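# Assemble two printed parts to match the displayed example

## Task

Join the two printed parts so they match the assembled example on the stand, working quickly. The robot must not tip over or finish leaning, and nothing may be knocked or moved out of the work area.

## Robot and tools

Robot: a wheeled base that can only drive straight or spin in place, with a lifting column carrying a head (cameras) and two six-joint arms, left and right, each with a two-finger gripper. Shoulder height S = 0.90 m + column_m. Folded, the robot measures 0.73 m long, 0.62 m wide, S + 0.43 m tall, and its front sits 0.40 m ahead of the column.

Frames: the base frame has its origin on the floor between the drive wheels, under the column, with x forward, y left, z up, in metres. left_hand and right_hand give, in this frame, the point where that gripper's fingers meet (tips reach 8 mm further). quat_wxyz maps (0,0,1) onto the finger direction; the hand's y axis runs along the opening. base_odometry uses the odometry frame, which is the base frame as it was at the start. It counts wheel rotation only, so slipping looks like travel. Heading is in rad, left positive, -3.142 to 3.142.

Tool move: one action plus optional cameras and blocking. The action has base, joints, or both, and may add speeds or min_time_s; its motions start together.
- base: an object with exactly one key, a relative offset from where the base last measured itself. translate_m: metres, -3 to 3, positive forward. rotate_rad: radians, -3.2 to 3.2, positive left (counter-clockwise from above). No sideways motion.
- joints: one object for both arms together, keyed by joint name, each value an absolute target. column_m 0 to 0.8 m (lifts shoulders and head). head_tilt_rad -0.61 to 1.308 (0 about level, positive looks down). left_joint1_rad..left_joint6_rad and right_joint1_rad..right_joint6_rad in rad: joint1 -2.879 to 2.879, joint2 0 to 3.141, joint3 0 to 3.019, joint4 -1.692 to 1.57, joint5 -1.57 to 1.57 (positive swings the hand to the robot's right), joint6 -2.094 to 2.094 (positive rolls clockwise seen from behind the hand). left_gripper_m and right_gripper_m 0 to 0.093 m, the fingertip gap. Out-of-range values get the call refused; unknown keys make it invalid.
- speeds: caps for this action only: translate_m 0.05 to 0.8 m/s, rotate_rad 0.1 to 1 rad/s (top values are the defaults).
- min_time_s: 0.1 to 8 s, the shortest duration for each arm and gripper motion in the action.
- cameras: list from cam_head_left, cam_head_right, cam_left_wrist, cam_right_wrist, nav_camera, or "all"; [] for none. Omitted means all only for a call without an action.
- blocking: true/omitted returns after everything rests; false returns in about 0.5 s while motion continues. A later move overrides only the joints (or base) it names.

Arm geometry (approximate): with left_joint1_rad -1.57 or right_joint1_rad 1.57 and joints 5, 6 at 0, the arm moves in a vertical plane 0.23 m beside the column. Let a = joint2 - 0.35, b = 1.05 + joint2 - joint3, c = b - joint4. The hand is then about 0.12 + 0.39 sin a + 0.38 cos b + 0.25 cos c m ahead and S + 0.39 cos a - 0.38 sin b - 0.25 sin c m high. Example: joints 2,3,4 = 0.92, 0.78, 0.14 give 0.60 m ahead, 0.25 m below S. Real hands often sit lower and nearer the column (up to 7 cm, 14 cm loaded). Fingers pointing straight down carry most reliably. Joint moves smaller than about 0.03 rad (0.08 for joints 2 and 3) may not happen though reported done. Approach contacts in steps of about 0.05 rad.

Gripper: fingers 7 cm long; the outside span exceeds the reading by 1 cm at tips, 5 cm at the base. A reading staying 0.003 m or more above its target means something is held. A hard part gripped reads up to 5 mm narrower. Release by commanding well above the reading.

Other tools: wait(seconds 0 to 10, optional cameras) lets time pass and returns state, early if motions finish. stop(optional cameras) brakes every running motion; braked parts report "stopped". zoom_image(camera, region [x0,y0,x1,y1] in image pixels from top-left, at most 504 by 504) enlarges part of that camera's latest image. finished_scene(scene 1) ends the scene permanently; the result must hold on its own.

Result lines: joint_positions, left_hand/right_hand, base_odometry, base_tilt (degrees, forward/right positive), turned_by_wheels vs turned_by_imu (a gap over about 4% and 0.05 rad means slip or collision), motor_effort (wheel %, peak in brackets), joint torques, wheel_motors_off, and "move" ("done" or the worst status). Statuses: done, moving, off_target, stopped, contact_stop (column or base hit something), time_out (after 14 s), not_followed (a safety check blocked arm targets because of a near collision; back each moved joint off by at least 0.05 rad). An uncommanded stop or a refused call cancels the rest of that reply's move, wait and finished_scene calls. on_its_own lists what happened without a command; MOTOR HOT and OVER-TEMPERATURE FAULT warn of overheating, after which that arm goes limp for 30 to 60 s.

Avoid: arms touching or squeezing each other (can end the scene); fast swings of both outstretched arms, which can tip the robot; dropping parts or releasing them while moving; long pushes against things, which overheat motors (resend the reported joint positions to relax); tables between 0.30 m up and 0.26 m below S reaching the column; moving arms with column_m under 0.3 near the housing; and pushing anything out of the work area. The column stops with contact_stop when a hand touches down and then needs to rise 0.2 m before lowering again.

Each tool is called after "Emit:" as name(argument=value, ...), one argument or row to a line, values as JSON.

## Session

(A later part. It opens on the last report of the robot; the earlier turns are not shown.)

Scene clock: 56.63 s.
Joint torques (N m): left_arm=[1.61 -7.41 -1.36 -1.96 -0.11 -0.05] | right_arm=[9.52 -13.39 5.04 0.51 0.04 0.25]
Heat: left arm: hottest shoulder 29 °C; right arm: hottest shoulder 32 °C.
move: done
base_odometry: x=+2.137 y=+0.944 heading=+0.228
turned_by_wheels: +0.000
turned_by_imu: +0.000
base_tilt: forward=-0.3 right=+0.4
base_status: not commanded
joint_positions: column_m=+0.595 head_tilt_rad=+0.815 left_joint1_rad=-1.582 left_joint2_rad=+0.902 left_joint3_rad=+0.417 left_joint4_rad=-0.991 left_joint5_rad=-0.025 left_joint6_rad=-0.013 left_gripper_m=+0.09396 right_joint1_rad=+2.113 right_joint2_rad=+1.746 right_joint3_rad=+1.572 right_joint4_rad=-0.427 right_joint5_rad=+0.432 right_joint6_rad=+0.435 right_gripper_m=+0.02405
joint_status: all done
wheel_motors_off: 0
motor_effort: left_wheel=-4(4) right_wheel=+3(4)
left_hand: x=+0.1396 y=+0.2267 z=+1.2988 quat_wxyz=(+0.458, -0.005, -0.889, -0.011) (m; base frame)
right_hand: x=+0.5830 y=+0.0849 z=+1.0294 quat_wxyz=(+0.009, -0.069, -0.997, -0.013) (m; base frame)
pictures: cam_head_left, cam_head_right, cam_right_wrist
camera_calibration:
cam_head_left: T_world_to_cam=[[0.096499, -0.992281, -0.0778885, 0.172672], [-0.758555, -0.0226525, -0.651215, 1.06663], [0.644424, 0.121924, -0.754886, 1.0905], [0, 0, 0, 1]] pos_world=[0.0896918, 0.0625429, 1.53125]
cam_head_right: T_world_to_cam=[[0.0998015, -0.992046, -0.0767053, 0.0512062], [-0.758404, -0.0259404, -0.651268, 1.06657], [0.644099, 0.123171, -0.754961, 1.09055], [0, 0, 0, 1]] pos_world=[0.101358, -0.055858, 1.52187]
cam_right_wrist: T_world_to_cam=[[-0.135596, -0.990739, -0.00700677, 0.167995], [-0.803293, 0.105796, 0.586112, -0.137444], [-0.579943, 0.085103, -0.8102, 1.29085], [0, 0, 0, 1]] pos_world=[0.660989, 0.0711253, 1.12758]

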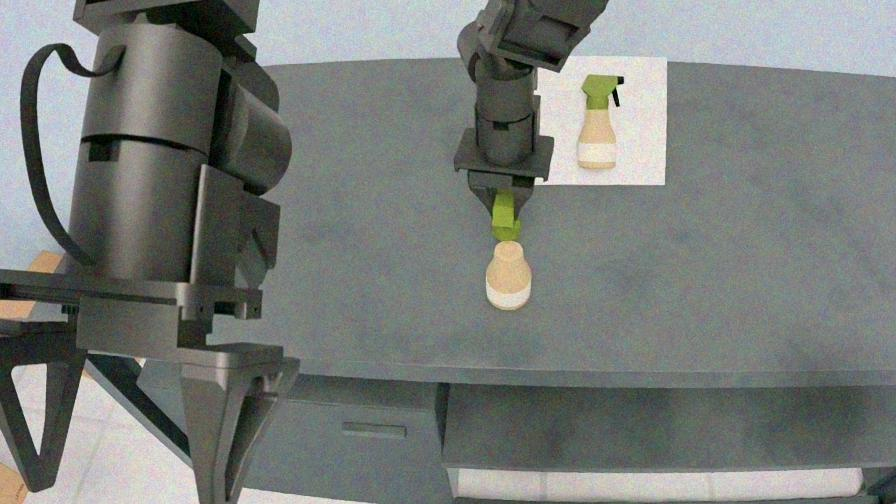

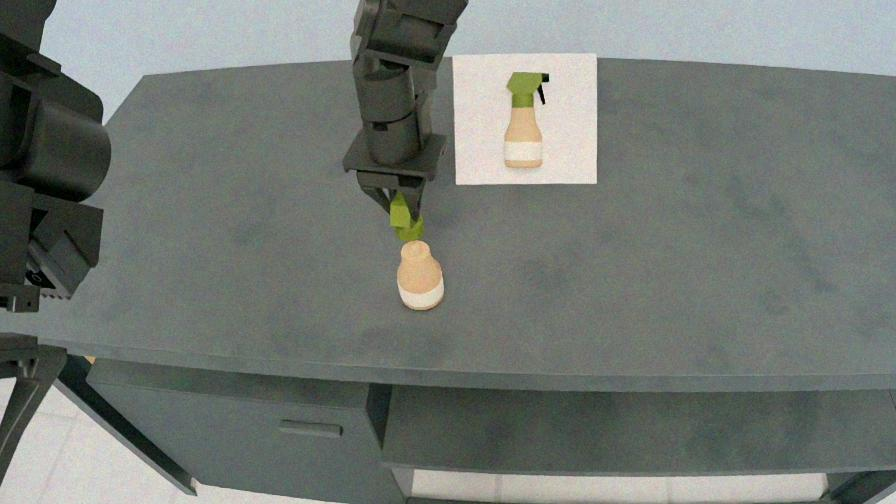

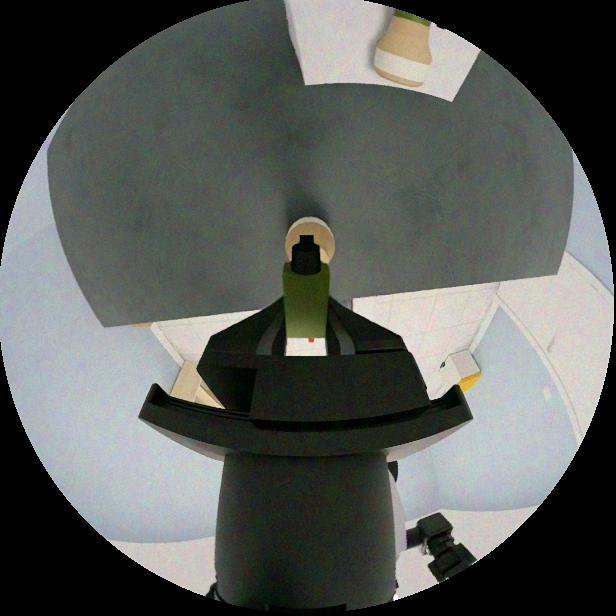

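Emit:
move(
  joints={"right_joint1_rad": 2.083},
  cameras=["cam_right_wrist", "cam_head_right", "cam_head_left"],
)

Emit:
zoom_image(
  camera="cam_head_right",
  region=[370, 190, 450, 270],
)

Emit:
zoom_image(
  camera="cam_head_left",
  region=[470, 190, 550, 270],
)

Emit:
zoom_image(
  camera="cam_right_wrist",
  region=[240, 190, 370, 320],
)

Scene clock: 60.23 s.
Joint torques (N m): left_arm=[1.67 -7.36 -1.4 -1.96 -0.12 -0.06] | right_arm=[7.59 -13.33 5.07 0.5 0.06 0.25]
Heat: left arm: hottest shoulder 29 °C; right arm: hottest shoulder 32 °C.
move: done
base_odometry: x=+2.137 y=+0.944 heading=+0.228
turned_by_wheels: +0.000
turned_by_imu: +0.000
base_tilt: forward=-0.3 right=+0.4
base_status: not commanded
joint_positions: column_m=+0.595 head_tilt_rad=+0.815 left_joint1_rad=-1.582 left_joint2_rad=+0.902 left_joint3_rad=+0.417 left_joint4_rad=-0.991 left_joint5_rad=-0.025 left_joint6_rad=-0.013 left_gripper_m=+0.09396 right_joint1_rad=+2.088 right_joint2_rad=+1.746 right_joint3_rad=+1.572 right_joint4_rad=-0.427 right_joint5_rad=+0.432 right_joint6_rad=+0.435 right_gripper_m=+0.02405
joint_status: all done
wheel_motors_off: 0
motor_effort: left_wheel=-4(4) right_wheel=+3(4)
left_hand: x=+0.1396 y=+0.2267 z=+1.2988 quat_wxyz=(+0.458, -0.005, -0.889, -0.011) (m; base frame)
right_hand: x=+0.5868 y=+0.0685 z=+1.0229 quat_wxyz=(+0.008, -0.076, -0.997, -0.003) (m; base frame)
pictures: cam_head_left, cam_head_right, cam_right_wrist
camera_calibration:
cam_head_left: T_world_to_cam=[[0.096499, -0.992281, -0.0778885, 0.172672], [-0.758555, -0.0226525, -0.651215, 1.06663], [0.644424, 0.121924, -0.754886, 1.0905], [0, 0, 0, 1]] pos_world=[0.0896918, 0.0625429, 1.53125]
cam_head_right: T_world_to_cam=[[0.0998015, -0.992046, -0.0767053, 0.0512062], [-0.758404, -0.0259404, -0.651268, 1.06657], [0.644099, 0.123171, -0.754961, 1.09055], [0, 0, 0, 1]] pos_world=[0.101358, -0.055858, 1.52187]
cam_right_wrist: T_world_to_cam=[[-0.147864, -0.988906, 0.014214, 0.137626], [-0.801858, 0.128284, 0.583581, -0.12869], [-0.57893, 0.0748928, -0.811931, 1.29105], [0, 0, 0, 1]] pos_world=[0.664584, 0.0559179, 1.12139]

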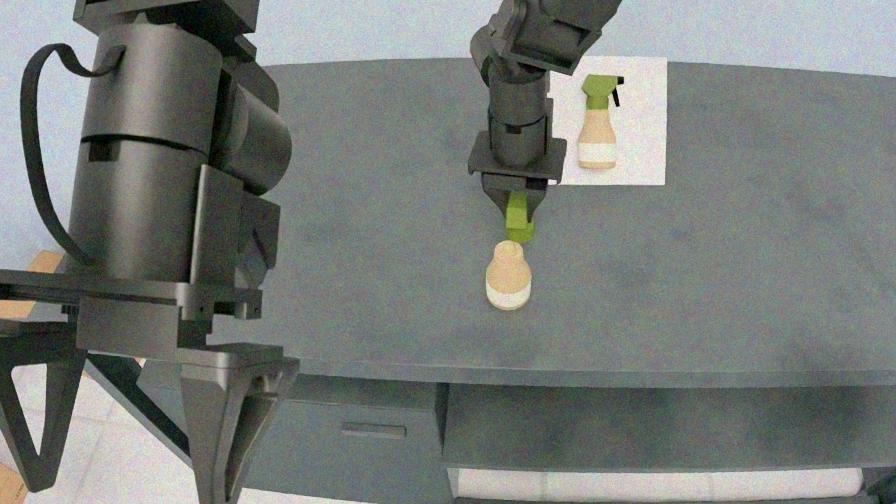

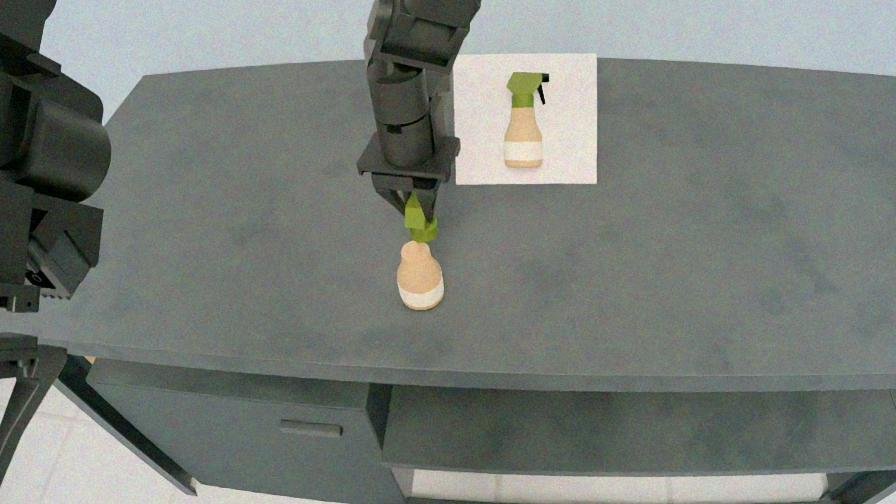

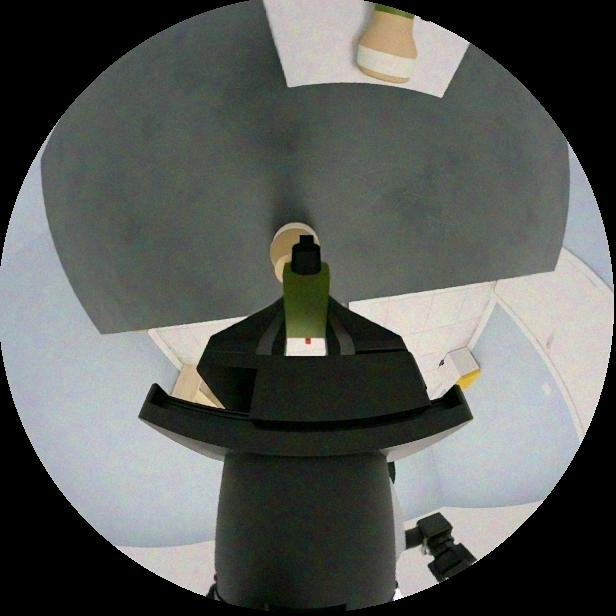

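Scaled by 6.300.

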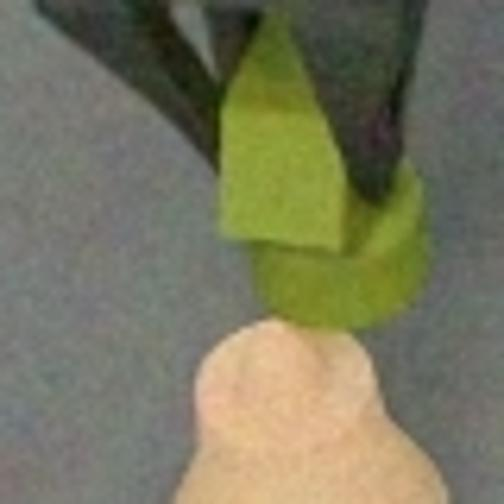

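Scaled by 6.300.

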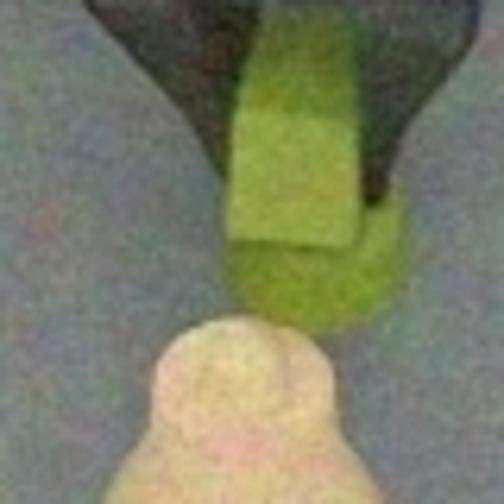

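Scaled by 3.877 from the camera's 616x616 image, which has a finer 880x880 frame.

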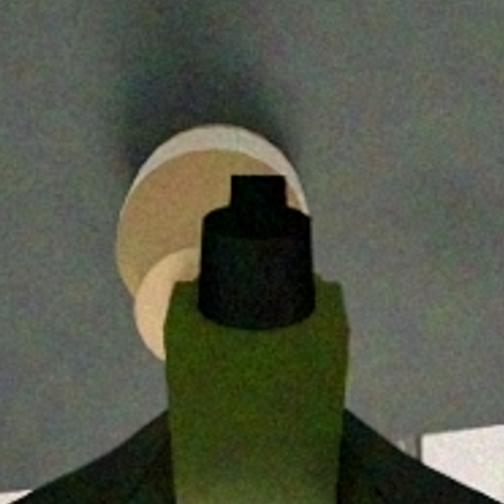

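Emit:
move(
  joints={"right_joint1_rad": 2.124},
  cameras=["cam_right_wrist", "cam_head_right", "cam_head_left"],
)

Emit:
zoom_image(
  camera="cam_head_right",
  region=[370, 190, 450, 270],
)

Emit:
zoom_image(
  camera="cam_head_left",
  region=[470, 190, 550, 270],
)

Emit:
zoom_image(
  camera="cam_right_wrist",
  region=[240, 190, 370, 320],
)

Scene clock: 61.40 s.
Joint torques (N m): left_arm=[1.67 -7.47 -1.39 -1.98 -0.12 -0.05] | right_arm=[9.23 -13.22 5.09 0.51 0.04 0.24]
Heat: left arm: hottest shoulder 29 °C; right arm: hottest shoulder 32 °C.
move: done
base_odometry: x=+2.137 y=+0.944 heading=+0.228
turned_by_wheels: +0.000
turned_by_imu: +0.000
base_tilt: forward=-0.3 right=+0.4
base_status: not commanded
joint_positions: column_m=+0.595 head_tilt_rad=+0.815 left_joint1_rad=-1.582 left_joint2_rad=+0.902 left_joint3_rad=+0.417 left_joint4_rad=-0.991 left_joint5_rad=-0.025 left_joint6_rad=-0.013 left_gripper_m=+0.09396 right_joint1_rad=+2.111 right_joint2_rad=+1.746 right_joint3_rad=+1.572 right_joint4_rad=-0.427 right_joint5_rad=+0.432 right_joint6_rad=+0.435 right_gripper_m=+0.02405
joint_status: all done
wheel_motors_off: 0
motor_effort: left_wheel=-4(4) right_wheel=+2(3)
left_hand: x=+0.1396 y=+0.2267 z=+1.2988 quat_wxyz=(+0.458, -0.005, -0.889, -0.011) (m; base frame)
right_hand: x=+0.5833 y=+0.0836 z=+1.0289 quat_wxyz=(+0.009, -0.070, -0.997, -0.013) (m; base frame)
pictures: cam_head_left, cam_head_right, cam_right_wrist
camera_calibration:
cam_head_left: T_world_to_cam=[[0.096499, -0.992281, -0.0778885, 0.172672], [-0.758555, -0.0226525, -0.651215, 1.06663], [0.644424, 0.121924, -0.754886, 1.0905], [0, 0, 0, 1]] pos_world=[0.0896918, 0.0625429, 1.53125]
cam_head_right: T_world_to_cam=[[0.0998015, -0.992046, -0.0767053, 0.0512062], [-0.758404, -0.0259404, -0.651268, 1.06657], [0.644099, 0.123171, -0.754961, 1.09055], [0, 0, 0, 1]] pos_world=[0.101358, -0.055858, 1.52187]
cam_right_wrist: T_world_to_cam=[[-0.136533, -0.990621, -0.00544367, 0.165692], [-0.80317, 0.107477, 0.585974, -0.136827], [-0.579893, 0.084377, -0.810311, 1.29086], [0, 0, 0, 1]] pos_world=[0.661289, 0.0699247, 1.12708]

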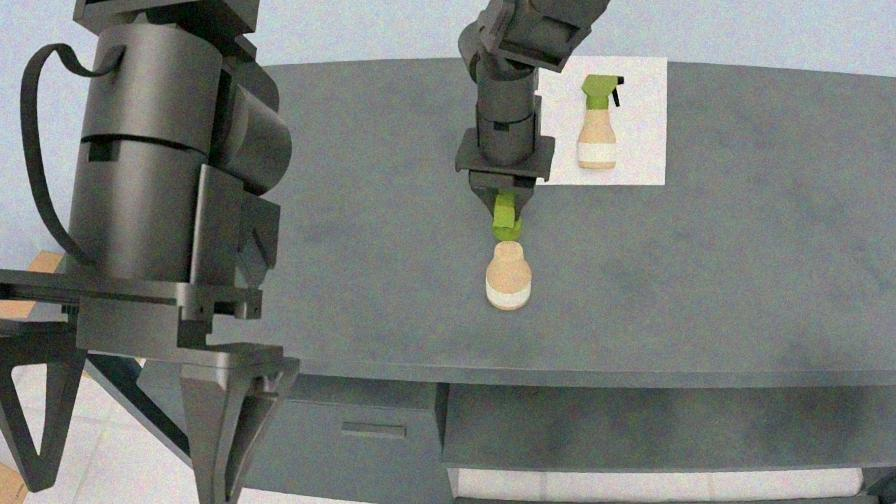

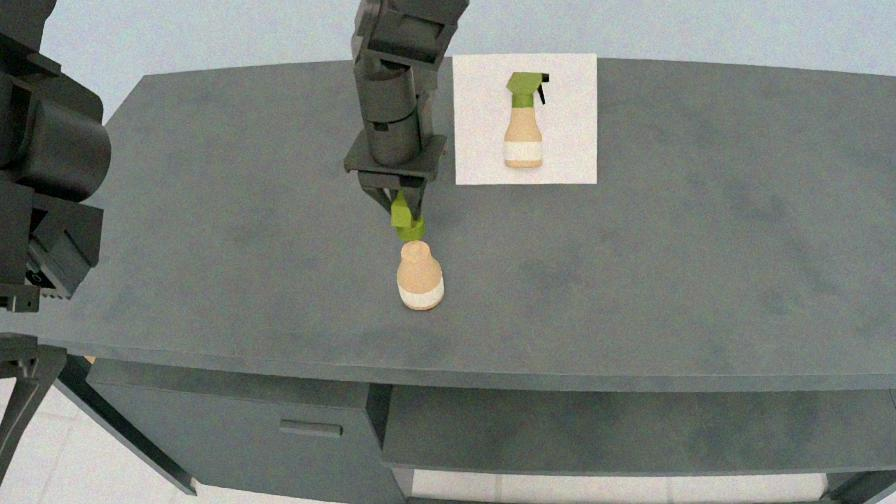

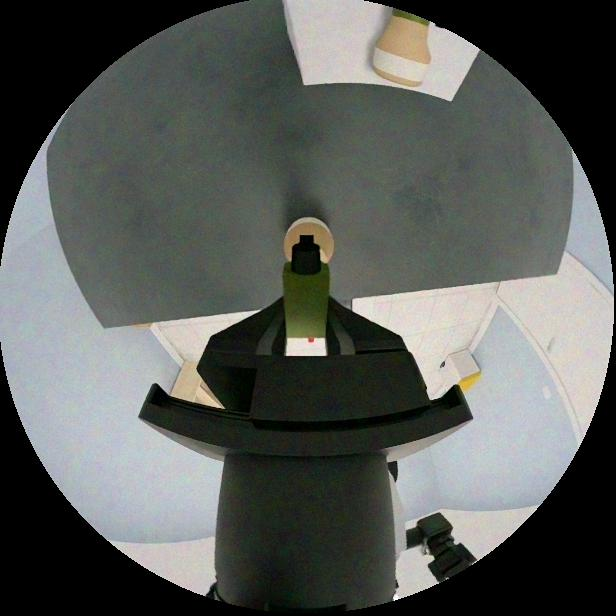

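Scaled by 6.300.

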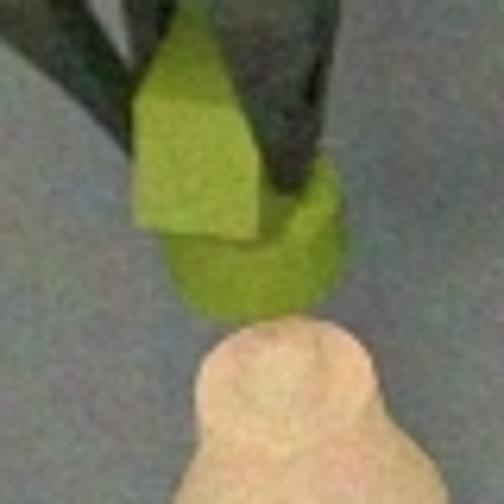

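Scaled by 6.300.

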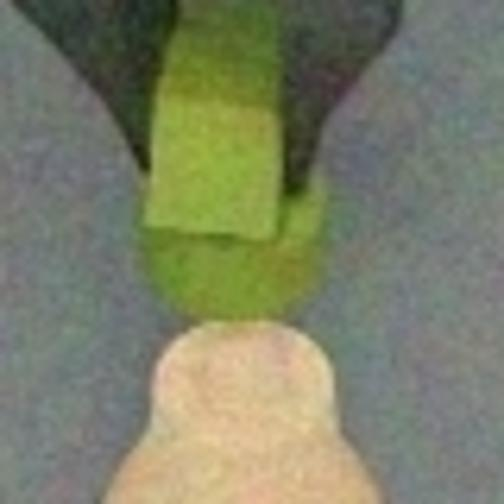

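Scaled by 3.877 from the camera's 616x616 image, which has a finer 880x880 frame.

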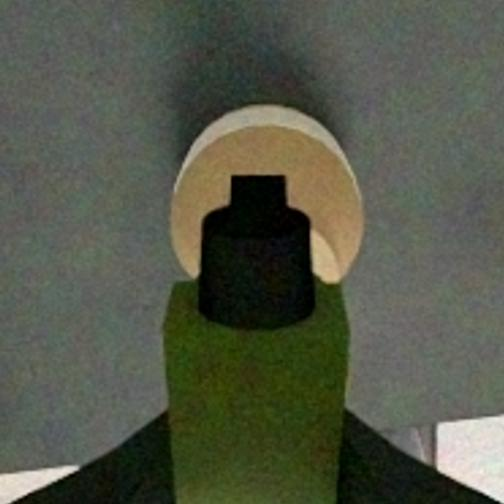

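Emit:
move(
  joints={"column_m": 0.575},
  cameras=["cam_right_wrist", "cam_head_right", "cam_head_left"],
)

Emit:
zoom_image(
  camera="cam_head_right",
  region=[370, 180, 450, 300],
)

Emit:
zoom_image(
  camera="cam_head_left",
  region=[470, 180, 550, 300],
)

Emit:
zoom_image(
  camera="cam_right_wrist",
  region=[240, 190, 370, 320],
)

Scene clock: 63.93 s.
Joint torques (N m): left_arm=[1.61 -7.47 -1.39 -1.98 -0.11 -0.06] | right_arm=[9.23 -13.22 5.08 0.51 0.04 0.24]
Heat: left arm: hottest shoulder 29 °C; right arm: hottest shoulder 32 °C.
move: done
base_odometry: x=+2.137 y=+0.944 heading=+0.228
turned_by_wheels: +0.000
turned_by_imu: +0.000
base_tilt: forward=-0.2 right=+0.4
base_status: not commanded
joint_positions: column_m=+0.575 head_tilt_rad=+0.815 left_joint1_rad=-1.582 left_joint2_rad=+0.902 left_joint3_rad=+0.417 left_joint4_rad=-0.991 left_joint5_rad=-0.025 left_joint6_rad=-0.013 left_gripper_m=+0.09396 right_joint1_rad=+2.111 right_joint2_rad=+1.746 right_joint3_rad=+1.572 right_joint4_rad=-0.427 right_joint5_rad=+0.432 right_joint6_rad=+0.435 right_gripper_m=+0.02405
joint_status: all done
wheel_motors_off: 0
motor_effort: left_wheel=-4(4) right_wheel=+3(4)
left_hand: x=+0.1396 y=+0.2267 z=+1.2788 quat_wxyz=(+0.458, -0.005, -0.889, -0.011) (m; base frame)
right_hand: x=+0.5831 y=+0.0836 z=+1.0087 quat_wxyz=(+0.009, -0.070, -0.997, -0.013) (m; base frame)
pictures: cam_head_left, cam_head_right, cam_right_wrist
camera_calibration:
cam_head_left: T_world_to_cam=[[0.096499, -0.992281, -0.0778885, 0.171114], [-0.758555, -0.0226525, -0.651215, 1.0536], [0.644424, 0.121924, -0.754886, 1.0754], [0, 0, 0, 1]] pos_world=[0.0896918, 0.0625429, 1.51125]
cam_head_right: T_world_to_cam=[[0.0998015, -0.992046, -0.0767053, 0.0496644], [-0.758404, -0.0259404, -0.651268, 1.05348], [0.644099, 0.123171, -0.754961, 1.07537], [0, 0, 0, 1]] pos_world=[0.101358, -0.055858, 1.50177]
cam_right_wrist: T_world_to_cam=[[-0.136335, -0.990649, -0.00531244, 0.16538], [-0.803068, 0.107376, 0.586133, -0.125397], [-0.580081, 0.0841765, -0.810198, 1.27438], [0, 0, 0, 1]] pos_world=[0.661089, 0.070025, 1.10688]

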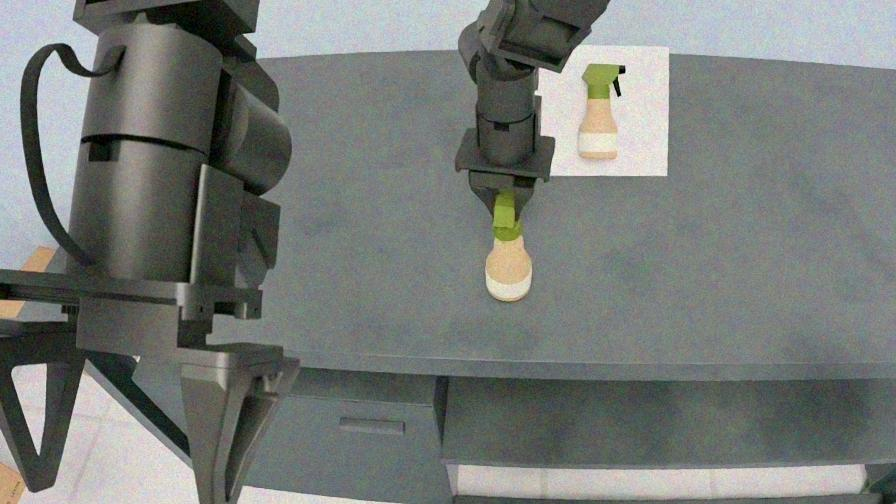

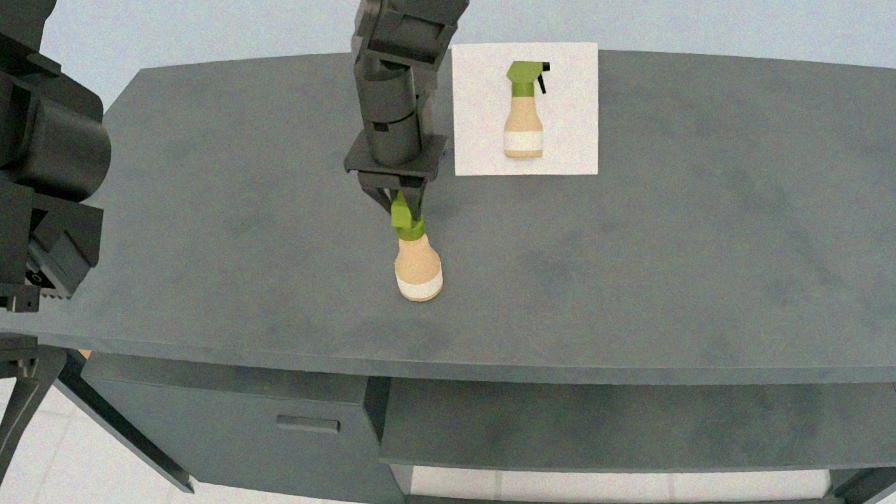

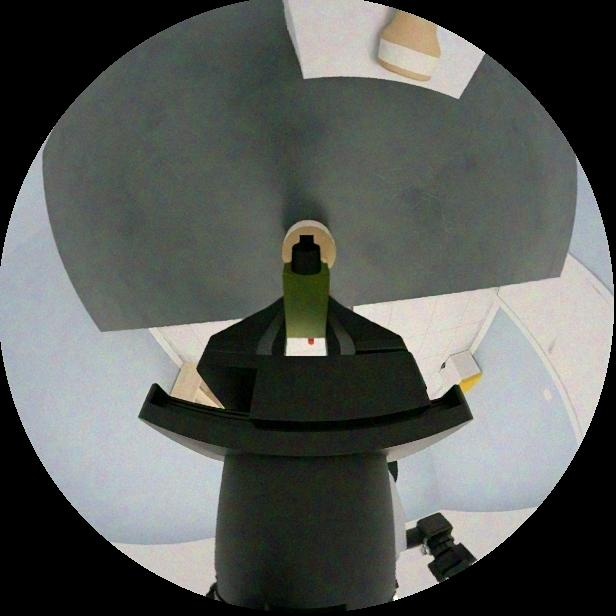

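Scaled by 4.200.

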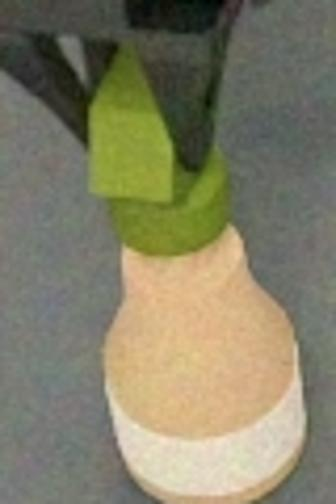

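Scaled by 4.200.

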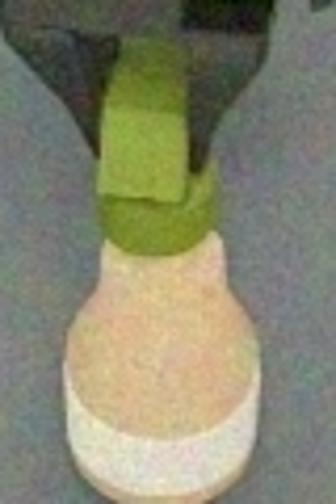

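Scaled by 3.877 from the camera's 616x616 image, which has a finer 880x880 frame.

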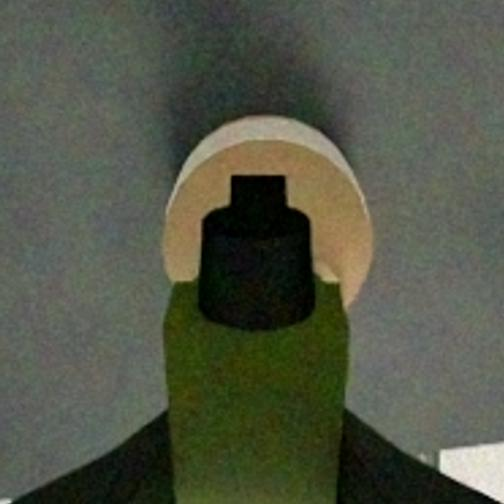

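Emit:
move(
  joints={"column_m": 0.566},
  cameras=["cam_head_right", "cam_head_left"],
)

Emit:
zoom_image(
  camera="cam_head_right",
  region=[370, 180, 450, 300],
)

Emit:
zoom_image(
  camera="cam_head_left",
  region=[470, 180, 550, 300],
)

Scene clock: 65.60 s.
Joint torques (N m): left_arm=[1.67 -7.41 -1.39 -1.99 -0.12 -0.06] | right_arm=[9.17 -13.33 5.09 0.51 0.04 0.24]
Heat: left arm: hottest shoulder 29 °C; right arm: hottest shoulder 32 °C.
move: done
base_odometry: x=+2.137 y=+0.944 heading=+0.228
turned_by_wheels: +0.000
turned_by_imu: +0.000
base_tilt: forward=-0.2 right=+0.4
base_status: not commanded
joint_positions: column_m=+0.566 head_tilt_rad=+0.815 left_joint1_rad=-1.582 left_joint2_rad=+0.902 left_joint3_rad=+0.417 left_joint4_rad=-0.991 left_joint5_rad=-0.025 left_joint6_rad=-0.013 left_gripper_m=+0.09396 right_joint1_rad=+2.111 right_joint2_rad=+1.746 right_joint3_rad=+1.572 right_joint4_rad=-0.427 right_joint5_rad=+0.432 right_joint6_rad=+0.435 right_gripper_m=+0.02405
joint_status: all done
wheel_motors_off: 0
motor_effort: left_wheel=-3(4) right_wheel=+3(4)
left_hand: x=+0.1396 y=+0.2267 z=+1.2698 quat_wxyz=(+0.458, -0.005, -0.889, -0.011) (m; base frame)
right_hand: x=+0.5831 y=+0.0836 z=+0.9997 quat_wxyz=(+0.009, -0.070, -0.997, -0.013) (m; base frame)
pictures: cam_head_left, cam_head_right
camera_calibration:
cam_head_left: T_world_to_cam=[[0.096499, -0.992281, -0.0778885, 0.170413], [-0.758555, -0.0226525, -0.651215, 1.04774], [0.644424, 0.121924, -0.754886, 1.0686], [0, 0, 0, 1]] pos_world=[0.0896918, 0.0625429, 1.50225]
cam_head_right: T_world_to_cam=[[0.0998015, -0.992046, -0.0767053, 0.0489817], [-0.758404, -0.0259404, -0.651268, 1.04768], [0.644099, 0.123171, -0.754961, 1.06865], [0, 0, 0, 1]] pos_world=[0.101358, -0.055858, 1.49287]

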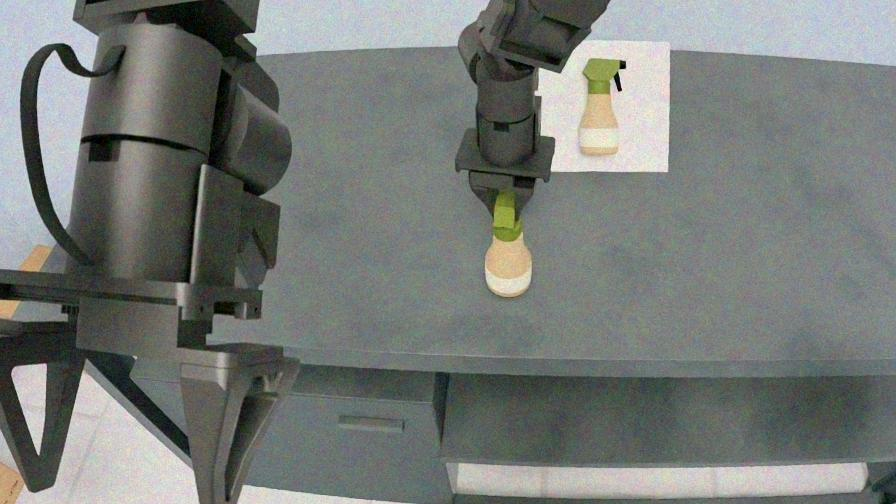

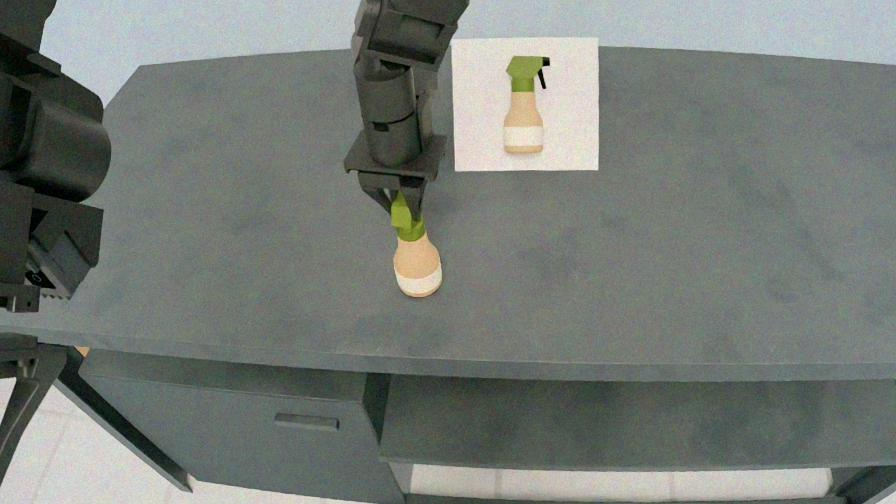

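Scaled by 4.200.

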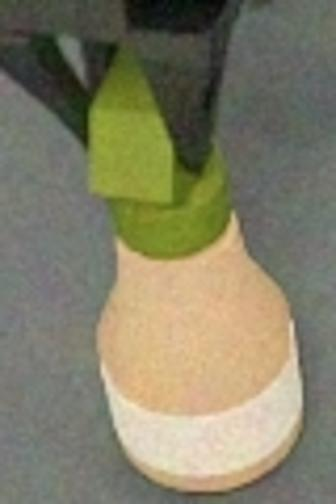

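Scaled by 4.200.

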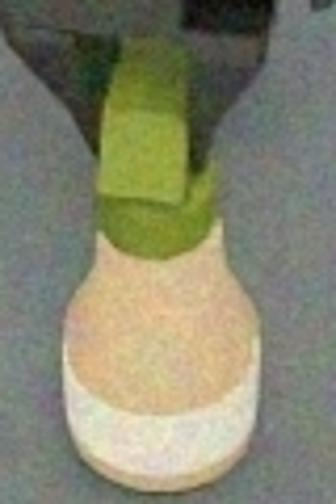

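Emit:
move(
  joints={"column_m": 0.559},
  cameras=[],
)

Emit:
move(
  joints={"column_m": 0.553},
  cameras=["cam_head_right", "cam_head_left", "cam_right_wrist"],
)

Emit:
zoom_image(
  camera="cam_head_right",
  region=[370, 180, 450, 300],
)

Emit:
zoom_image(
  camera="cam_head_left",
  region=[470, 180, 550, 300],
)

Scene clock: 67.27 s.
Joint torques (N m): left_arm=[1.61 -7.41 -1.37 -1.98 -0.12 -0.06] | right_arm=[9 -13.1 5.09 0.61 0.01 0.25]
Heat: left arm: hottest shoulder 29 °C; right arm: hottest shoulder 32 °C.
move: done
base_odometry: x=+2.137 y=+0.944 heading=+0.228
turned_by_wheels: +0.000
turned_by_imu: +0.000
base_tilt: forward=-0.3 right=+0.4
base_status: not commanded
joint_positions: column_m=+0.559 head_tilt_rad=+0.815 left_joint1_rad=-1.582 left_joint2_rad=+0.902 left_joint3_rad=+0.417 left_joint4_rad=-0.991 left_joint5_rad=-0.025 left_joint6_rad=-0.013 left_gripper_m=+0.09396 right_joint1_rad=+2.114 right_joint2_rad=+1.743 right_joint3_rad=+1.572 right_joint4_rad=-0.429 right_joint5_rad=+0.432 right_joint6_rad=+0.435 right_gripper_m=+0.02405
joint_status: all done
wheel_motors_off: 0
motor_effort: left_wheel=-3(4) right_wheel=+3(3)
left_hand: x=+0.1396 y=+0.2267 z=+1.2628 quat_wxyz=(+0.458, -0.005, -0.889, -0.011) (m; base frame)
right_hand: x=+0.5841 y=+0.0849 z=+0.9949 quat_wxyz=(+0.008, -0.069, -0.997, -0.013) (m; base frame)
pictures: none
No camera images: "cameras" was empty.

Scene clock: 67.87 s.
Joint torques (N m): left_arm=[1.61 -7.53 -1.42 -1.96 -0.11 -0.06] | right_arm=[8.59 -12.45 5.18 0.9 -0.09 0.24]
Heat: left arm: hottest shoulder 29 °C; right arm: hottest shoulder 32 °C.
move: done
base_odometry: x=+2.137 y=+0.944 heading=+0.228
turned_by_wheels: +0.000
turned_by_imu: +0.000
base_tilt: forward=-0.3 right=+0.4
base_status: not commanded
joint_positions: column_m=+0.553 head_tilt_rad=+0.815 left_joint1_rad=-1.582 left_joint2_rad=+0.902 left_joint3_rad=+0.417 left_joint4_rad=-0.991 left_joint5_rad=-0.025 left_joint6_rad=-0.013 left_gripper_m=+0.09396 right_joint1_rad=+2.119 right_joint2_rad=+1.735 right_joint3_rad=+1.572 right_joint4_rad=-0.435 right_joint5_rad=+0.435 right_joint6_rad=+0.435 right_gripper_m=+0.02404
joint_status: all done
wheel_motors_off: 0
motor_effort: left_wheel=-4(4) right_wheel=+3(4)
left_hand: x=+0.1396 y=+0.2267 z=+1.2568 quat_wxyz=(+0.458, -0.005, -0.889, -0.011) (m; base frame)
right_hand: x=+0.5867 y=+0.0868 z=+0.9945 quat_wxyz=(+0.007, -0.069, -0.998, -0.015) (m; base frame)
pictures: cam_head_left, cam_head_right, cam_right_wrist
camera_calibration:
cam_head_left: T_world_to_cam=[[0.096499, -0.992281, -0.0778885, 0.169401], [-0.758555, -0.0226525, -0.651215, 1.03928], [0.644424, 0.121924, -0.754886, 1.05879], [0, 0, 0, 1]] pos_world=[0.0896918, 0.0625429, 1.48925]
cam_head_right: T_world_to_cam=[[0.0998015, -0.992046, -0.0767053, 0.0479845], [-0.758404, -0.0259404, -0.651268, 1.03921], [0.644099, 0.123171, -0.754961, 1.05884], [0, 0, 0, 1]] pos_world=[0.101358, -0.055858, 1.47987]
cam_right_wrist: T_world_to_cam=[[-0.134017, -0.99092, -0.0107761, 0.172969], [-0.80569, 0.102622, 0.58338, -0.109886], [-0.576978, 0.0868653, -0.812128, 1.26459], [0, 0, 0, 1]] pos_world=[0.664289, 0.0728261, 1.09298]

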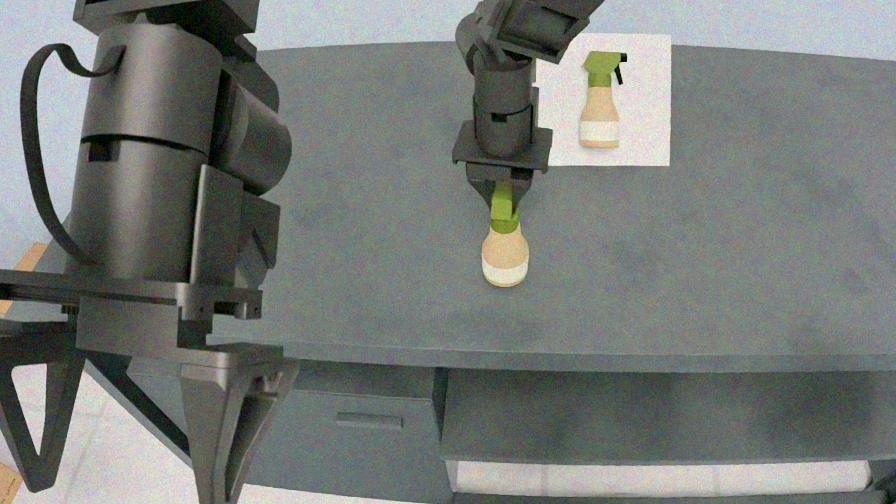

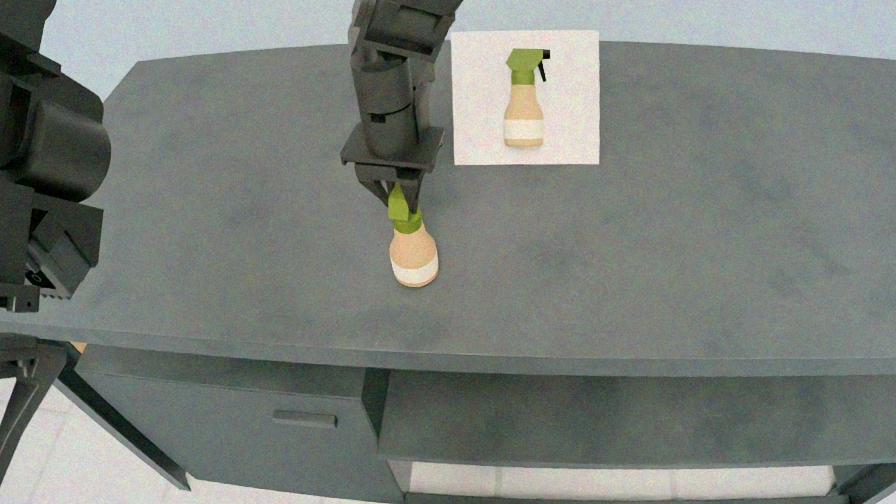

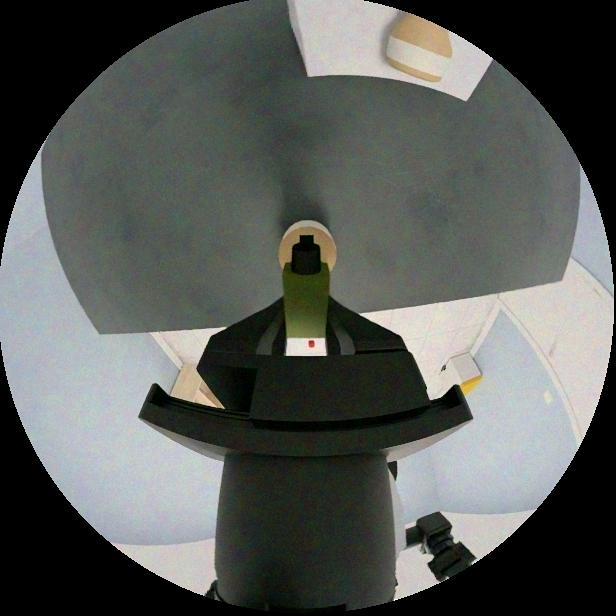

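Scaled by 4.200.

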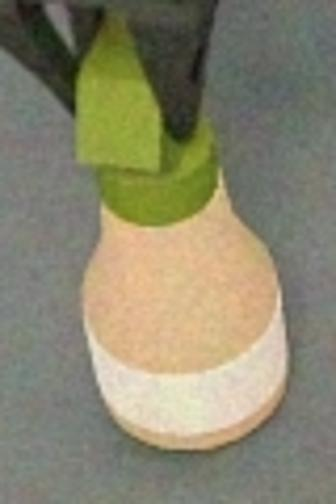

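Scaled by 4.200.

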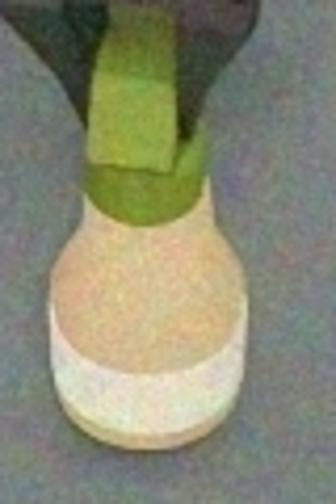

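Emit:
zoom_image(
  camera="cam_head_right",
  region=[385, 215, 430, 260],
)

Emit:
zoom_image(
  camera="cam_head_right",
  region=[490, 40, 560, 150],
)

Emit:
move(
  joints={"column_m": 0.543},
  cameras=["cam_head_right", "cam_head_left"],
)

Emit:
zoom_image(
  camera="cam_head_right",
  region=[370, 180, 450, 300],
)

Emit:
zoom_image(
  camera="cam_head_left",
  region=[470, 180, 550, 300],
)

Scaled by 11.200.

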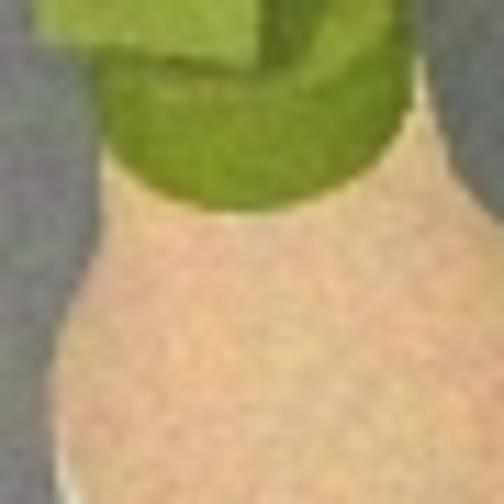

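Scaled by 4.582.

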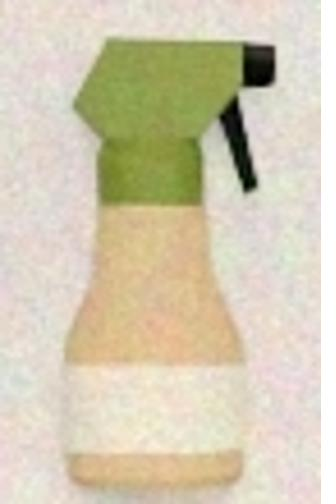

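Scene clock: 70.00 s.
Joint torques (N m): left_arm=[1.61 -7.41 -1.36 -1.98 -0.11 -0.05] | right_arm=[7.94 -11.46 5.29 1.28 -0.18 0.24]
Heat: left arm: hottest shoulder 29 °C; right arm: hottest shoulder 32 °C.
move: done
base_odometry: x=+2.137 y=+0.944 heading=+0.228
turned_by_wheels: +0.000
turned_by_imu: +0.000
base_tilt: forward=-0.3 right=+0.4
base_status: not commanded
joint_positions: column_m=+0.543 head_tilt_rad=+0.815 left_joint1_rad=-1.582 left_joint2_rad=+0.902 left_joint3_rad=+0.417 left_joint4_rad=-0.991 left_joint5_rad=-0.025 left_joint6_rad=-0.013 left_gripper_m=+0.09396 right_joint1_rad=+2.128 right_joint2_rad=+1.719 right_joint3_rad=+1.573 right_joint4_rad=-0.444 right_joint5_rad=+0.437 right_joint6_rad=+0.435 right_gripper_m=+0.02404
joint_status: all done
wheel_motors_off: 0
motor_effort: left_wheel=-3(4) right_wheel=+4(4)
left_hand: x=+0.1396 y=+0.2267 z=+1.2468 quat_wxyz=(+0.458, -0.005, -0.889, -0.011) (m; base frame)
right_hand: x=+0.5921 y=+0.0901 z=+0.9944 quat_wxyz=(+0.004, -0.068, -0.997, -0.019) (m; base frame)
pictures: cam_head_left, cam_head_right
camera_calibration:
cam_head_left: T_world_to_cam=[[0.096499, -0.992281, -0.0778885, 0.168622], [-0.758555, -0.0226525, -0.651215, 1.03276], [0.644424, 0.121924, -0.754886, 1.05124], [0, 0, 0, 1]] pos_world=[0.0896918, 0.0625429, 1.47925]
cam_head_right: T_world_to_cam=[[0.0998015, -0.992046, -0.0767053, 0.0472098], [-0.758404, -0.0259404, -0.651268, 1.03264], [0.644099, 0.123171, -0.754961, 1.05121], [0, 0, 0, 1]] pos_world=[0.101358, -0.055858, 1.46977]

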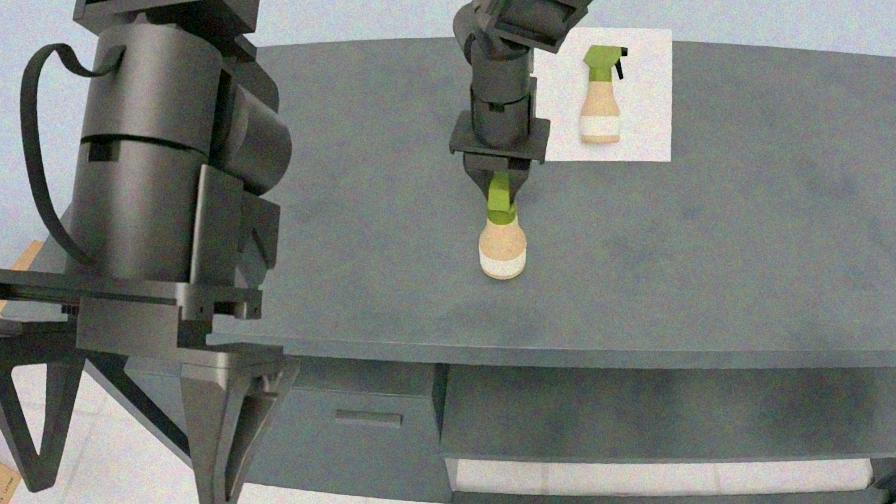

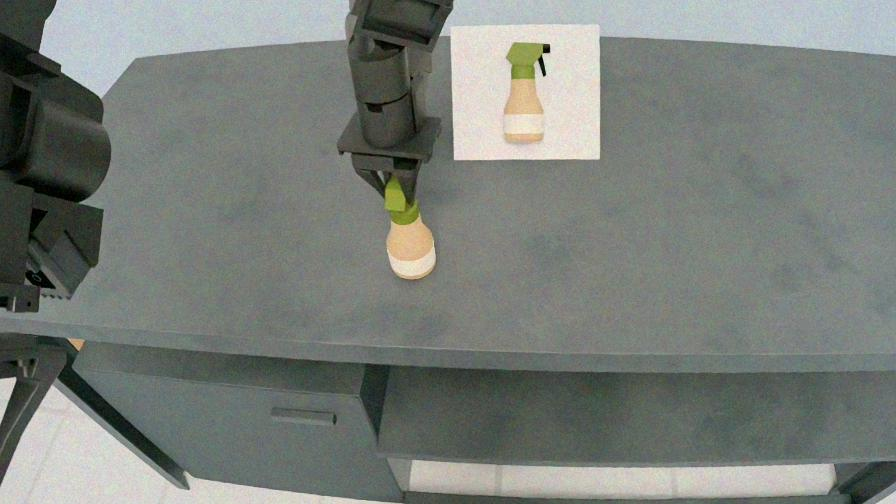

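Scaled by 4.200.

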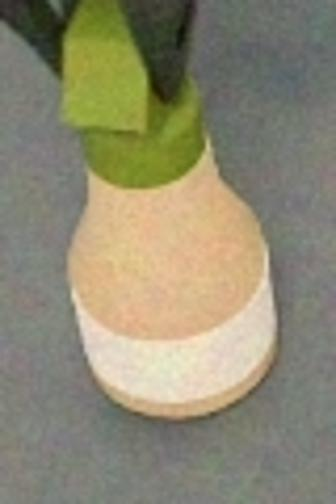

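Scaled by 4.200.

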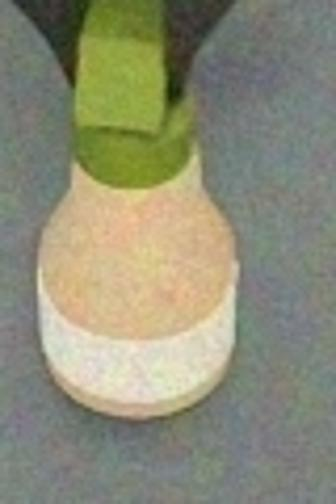

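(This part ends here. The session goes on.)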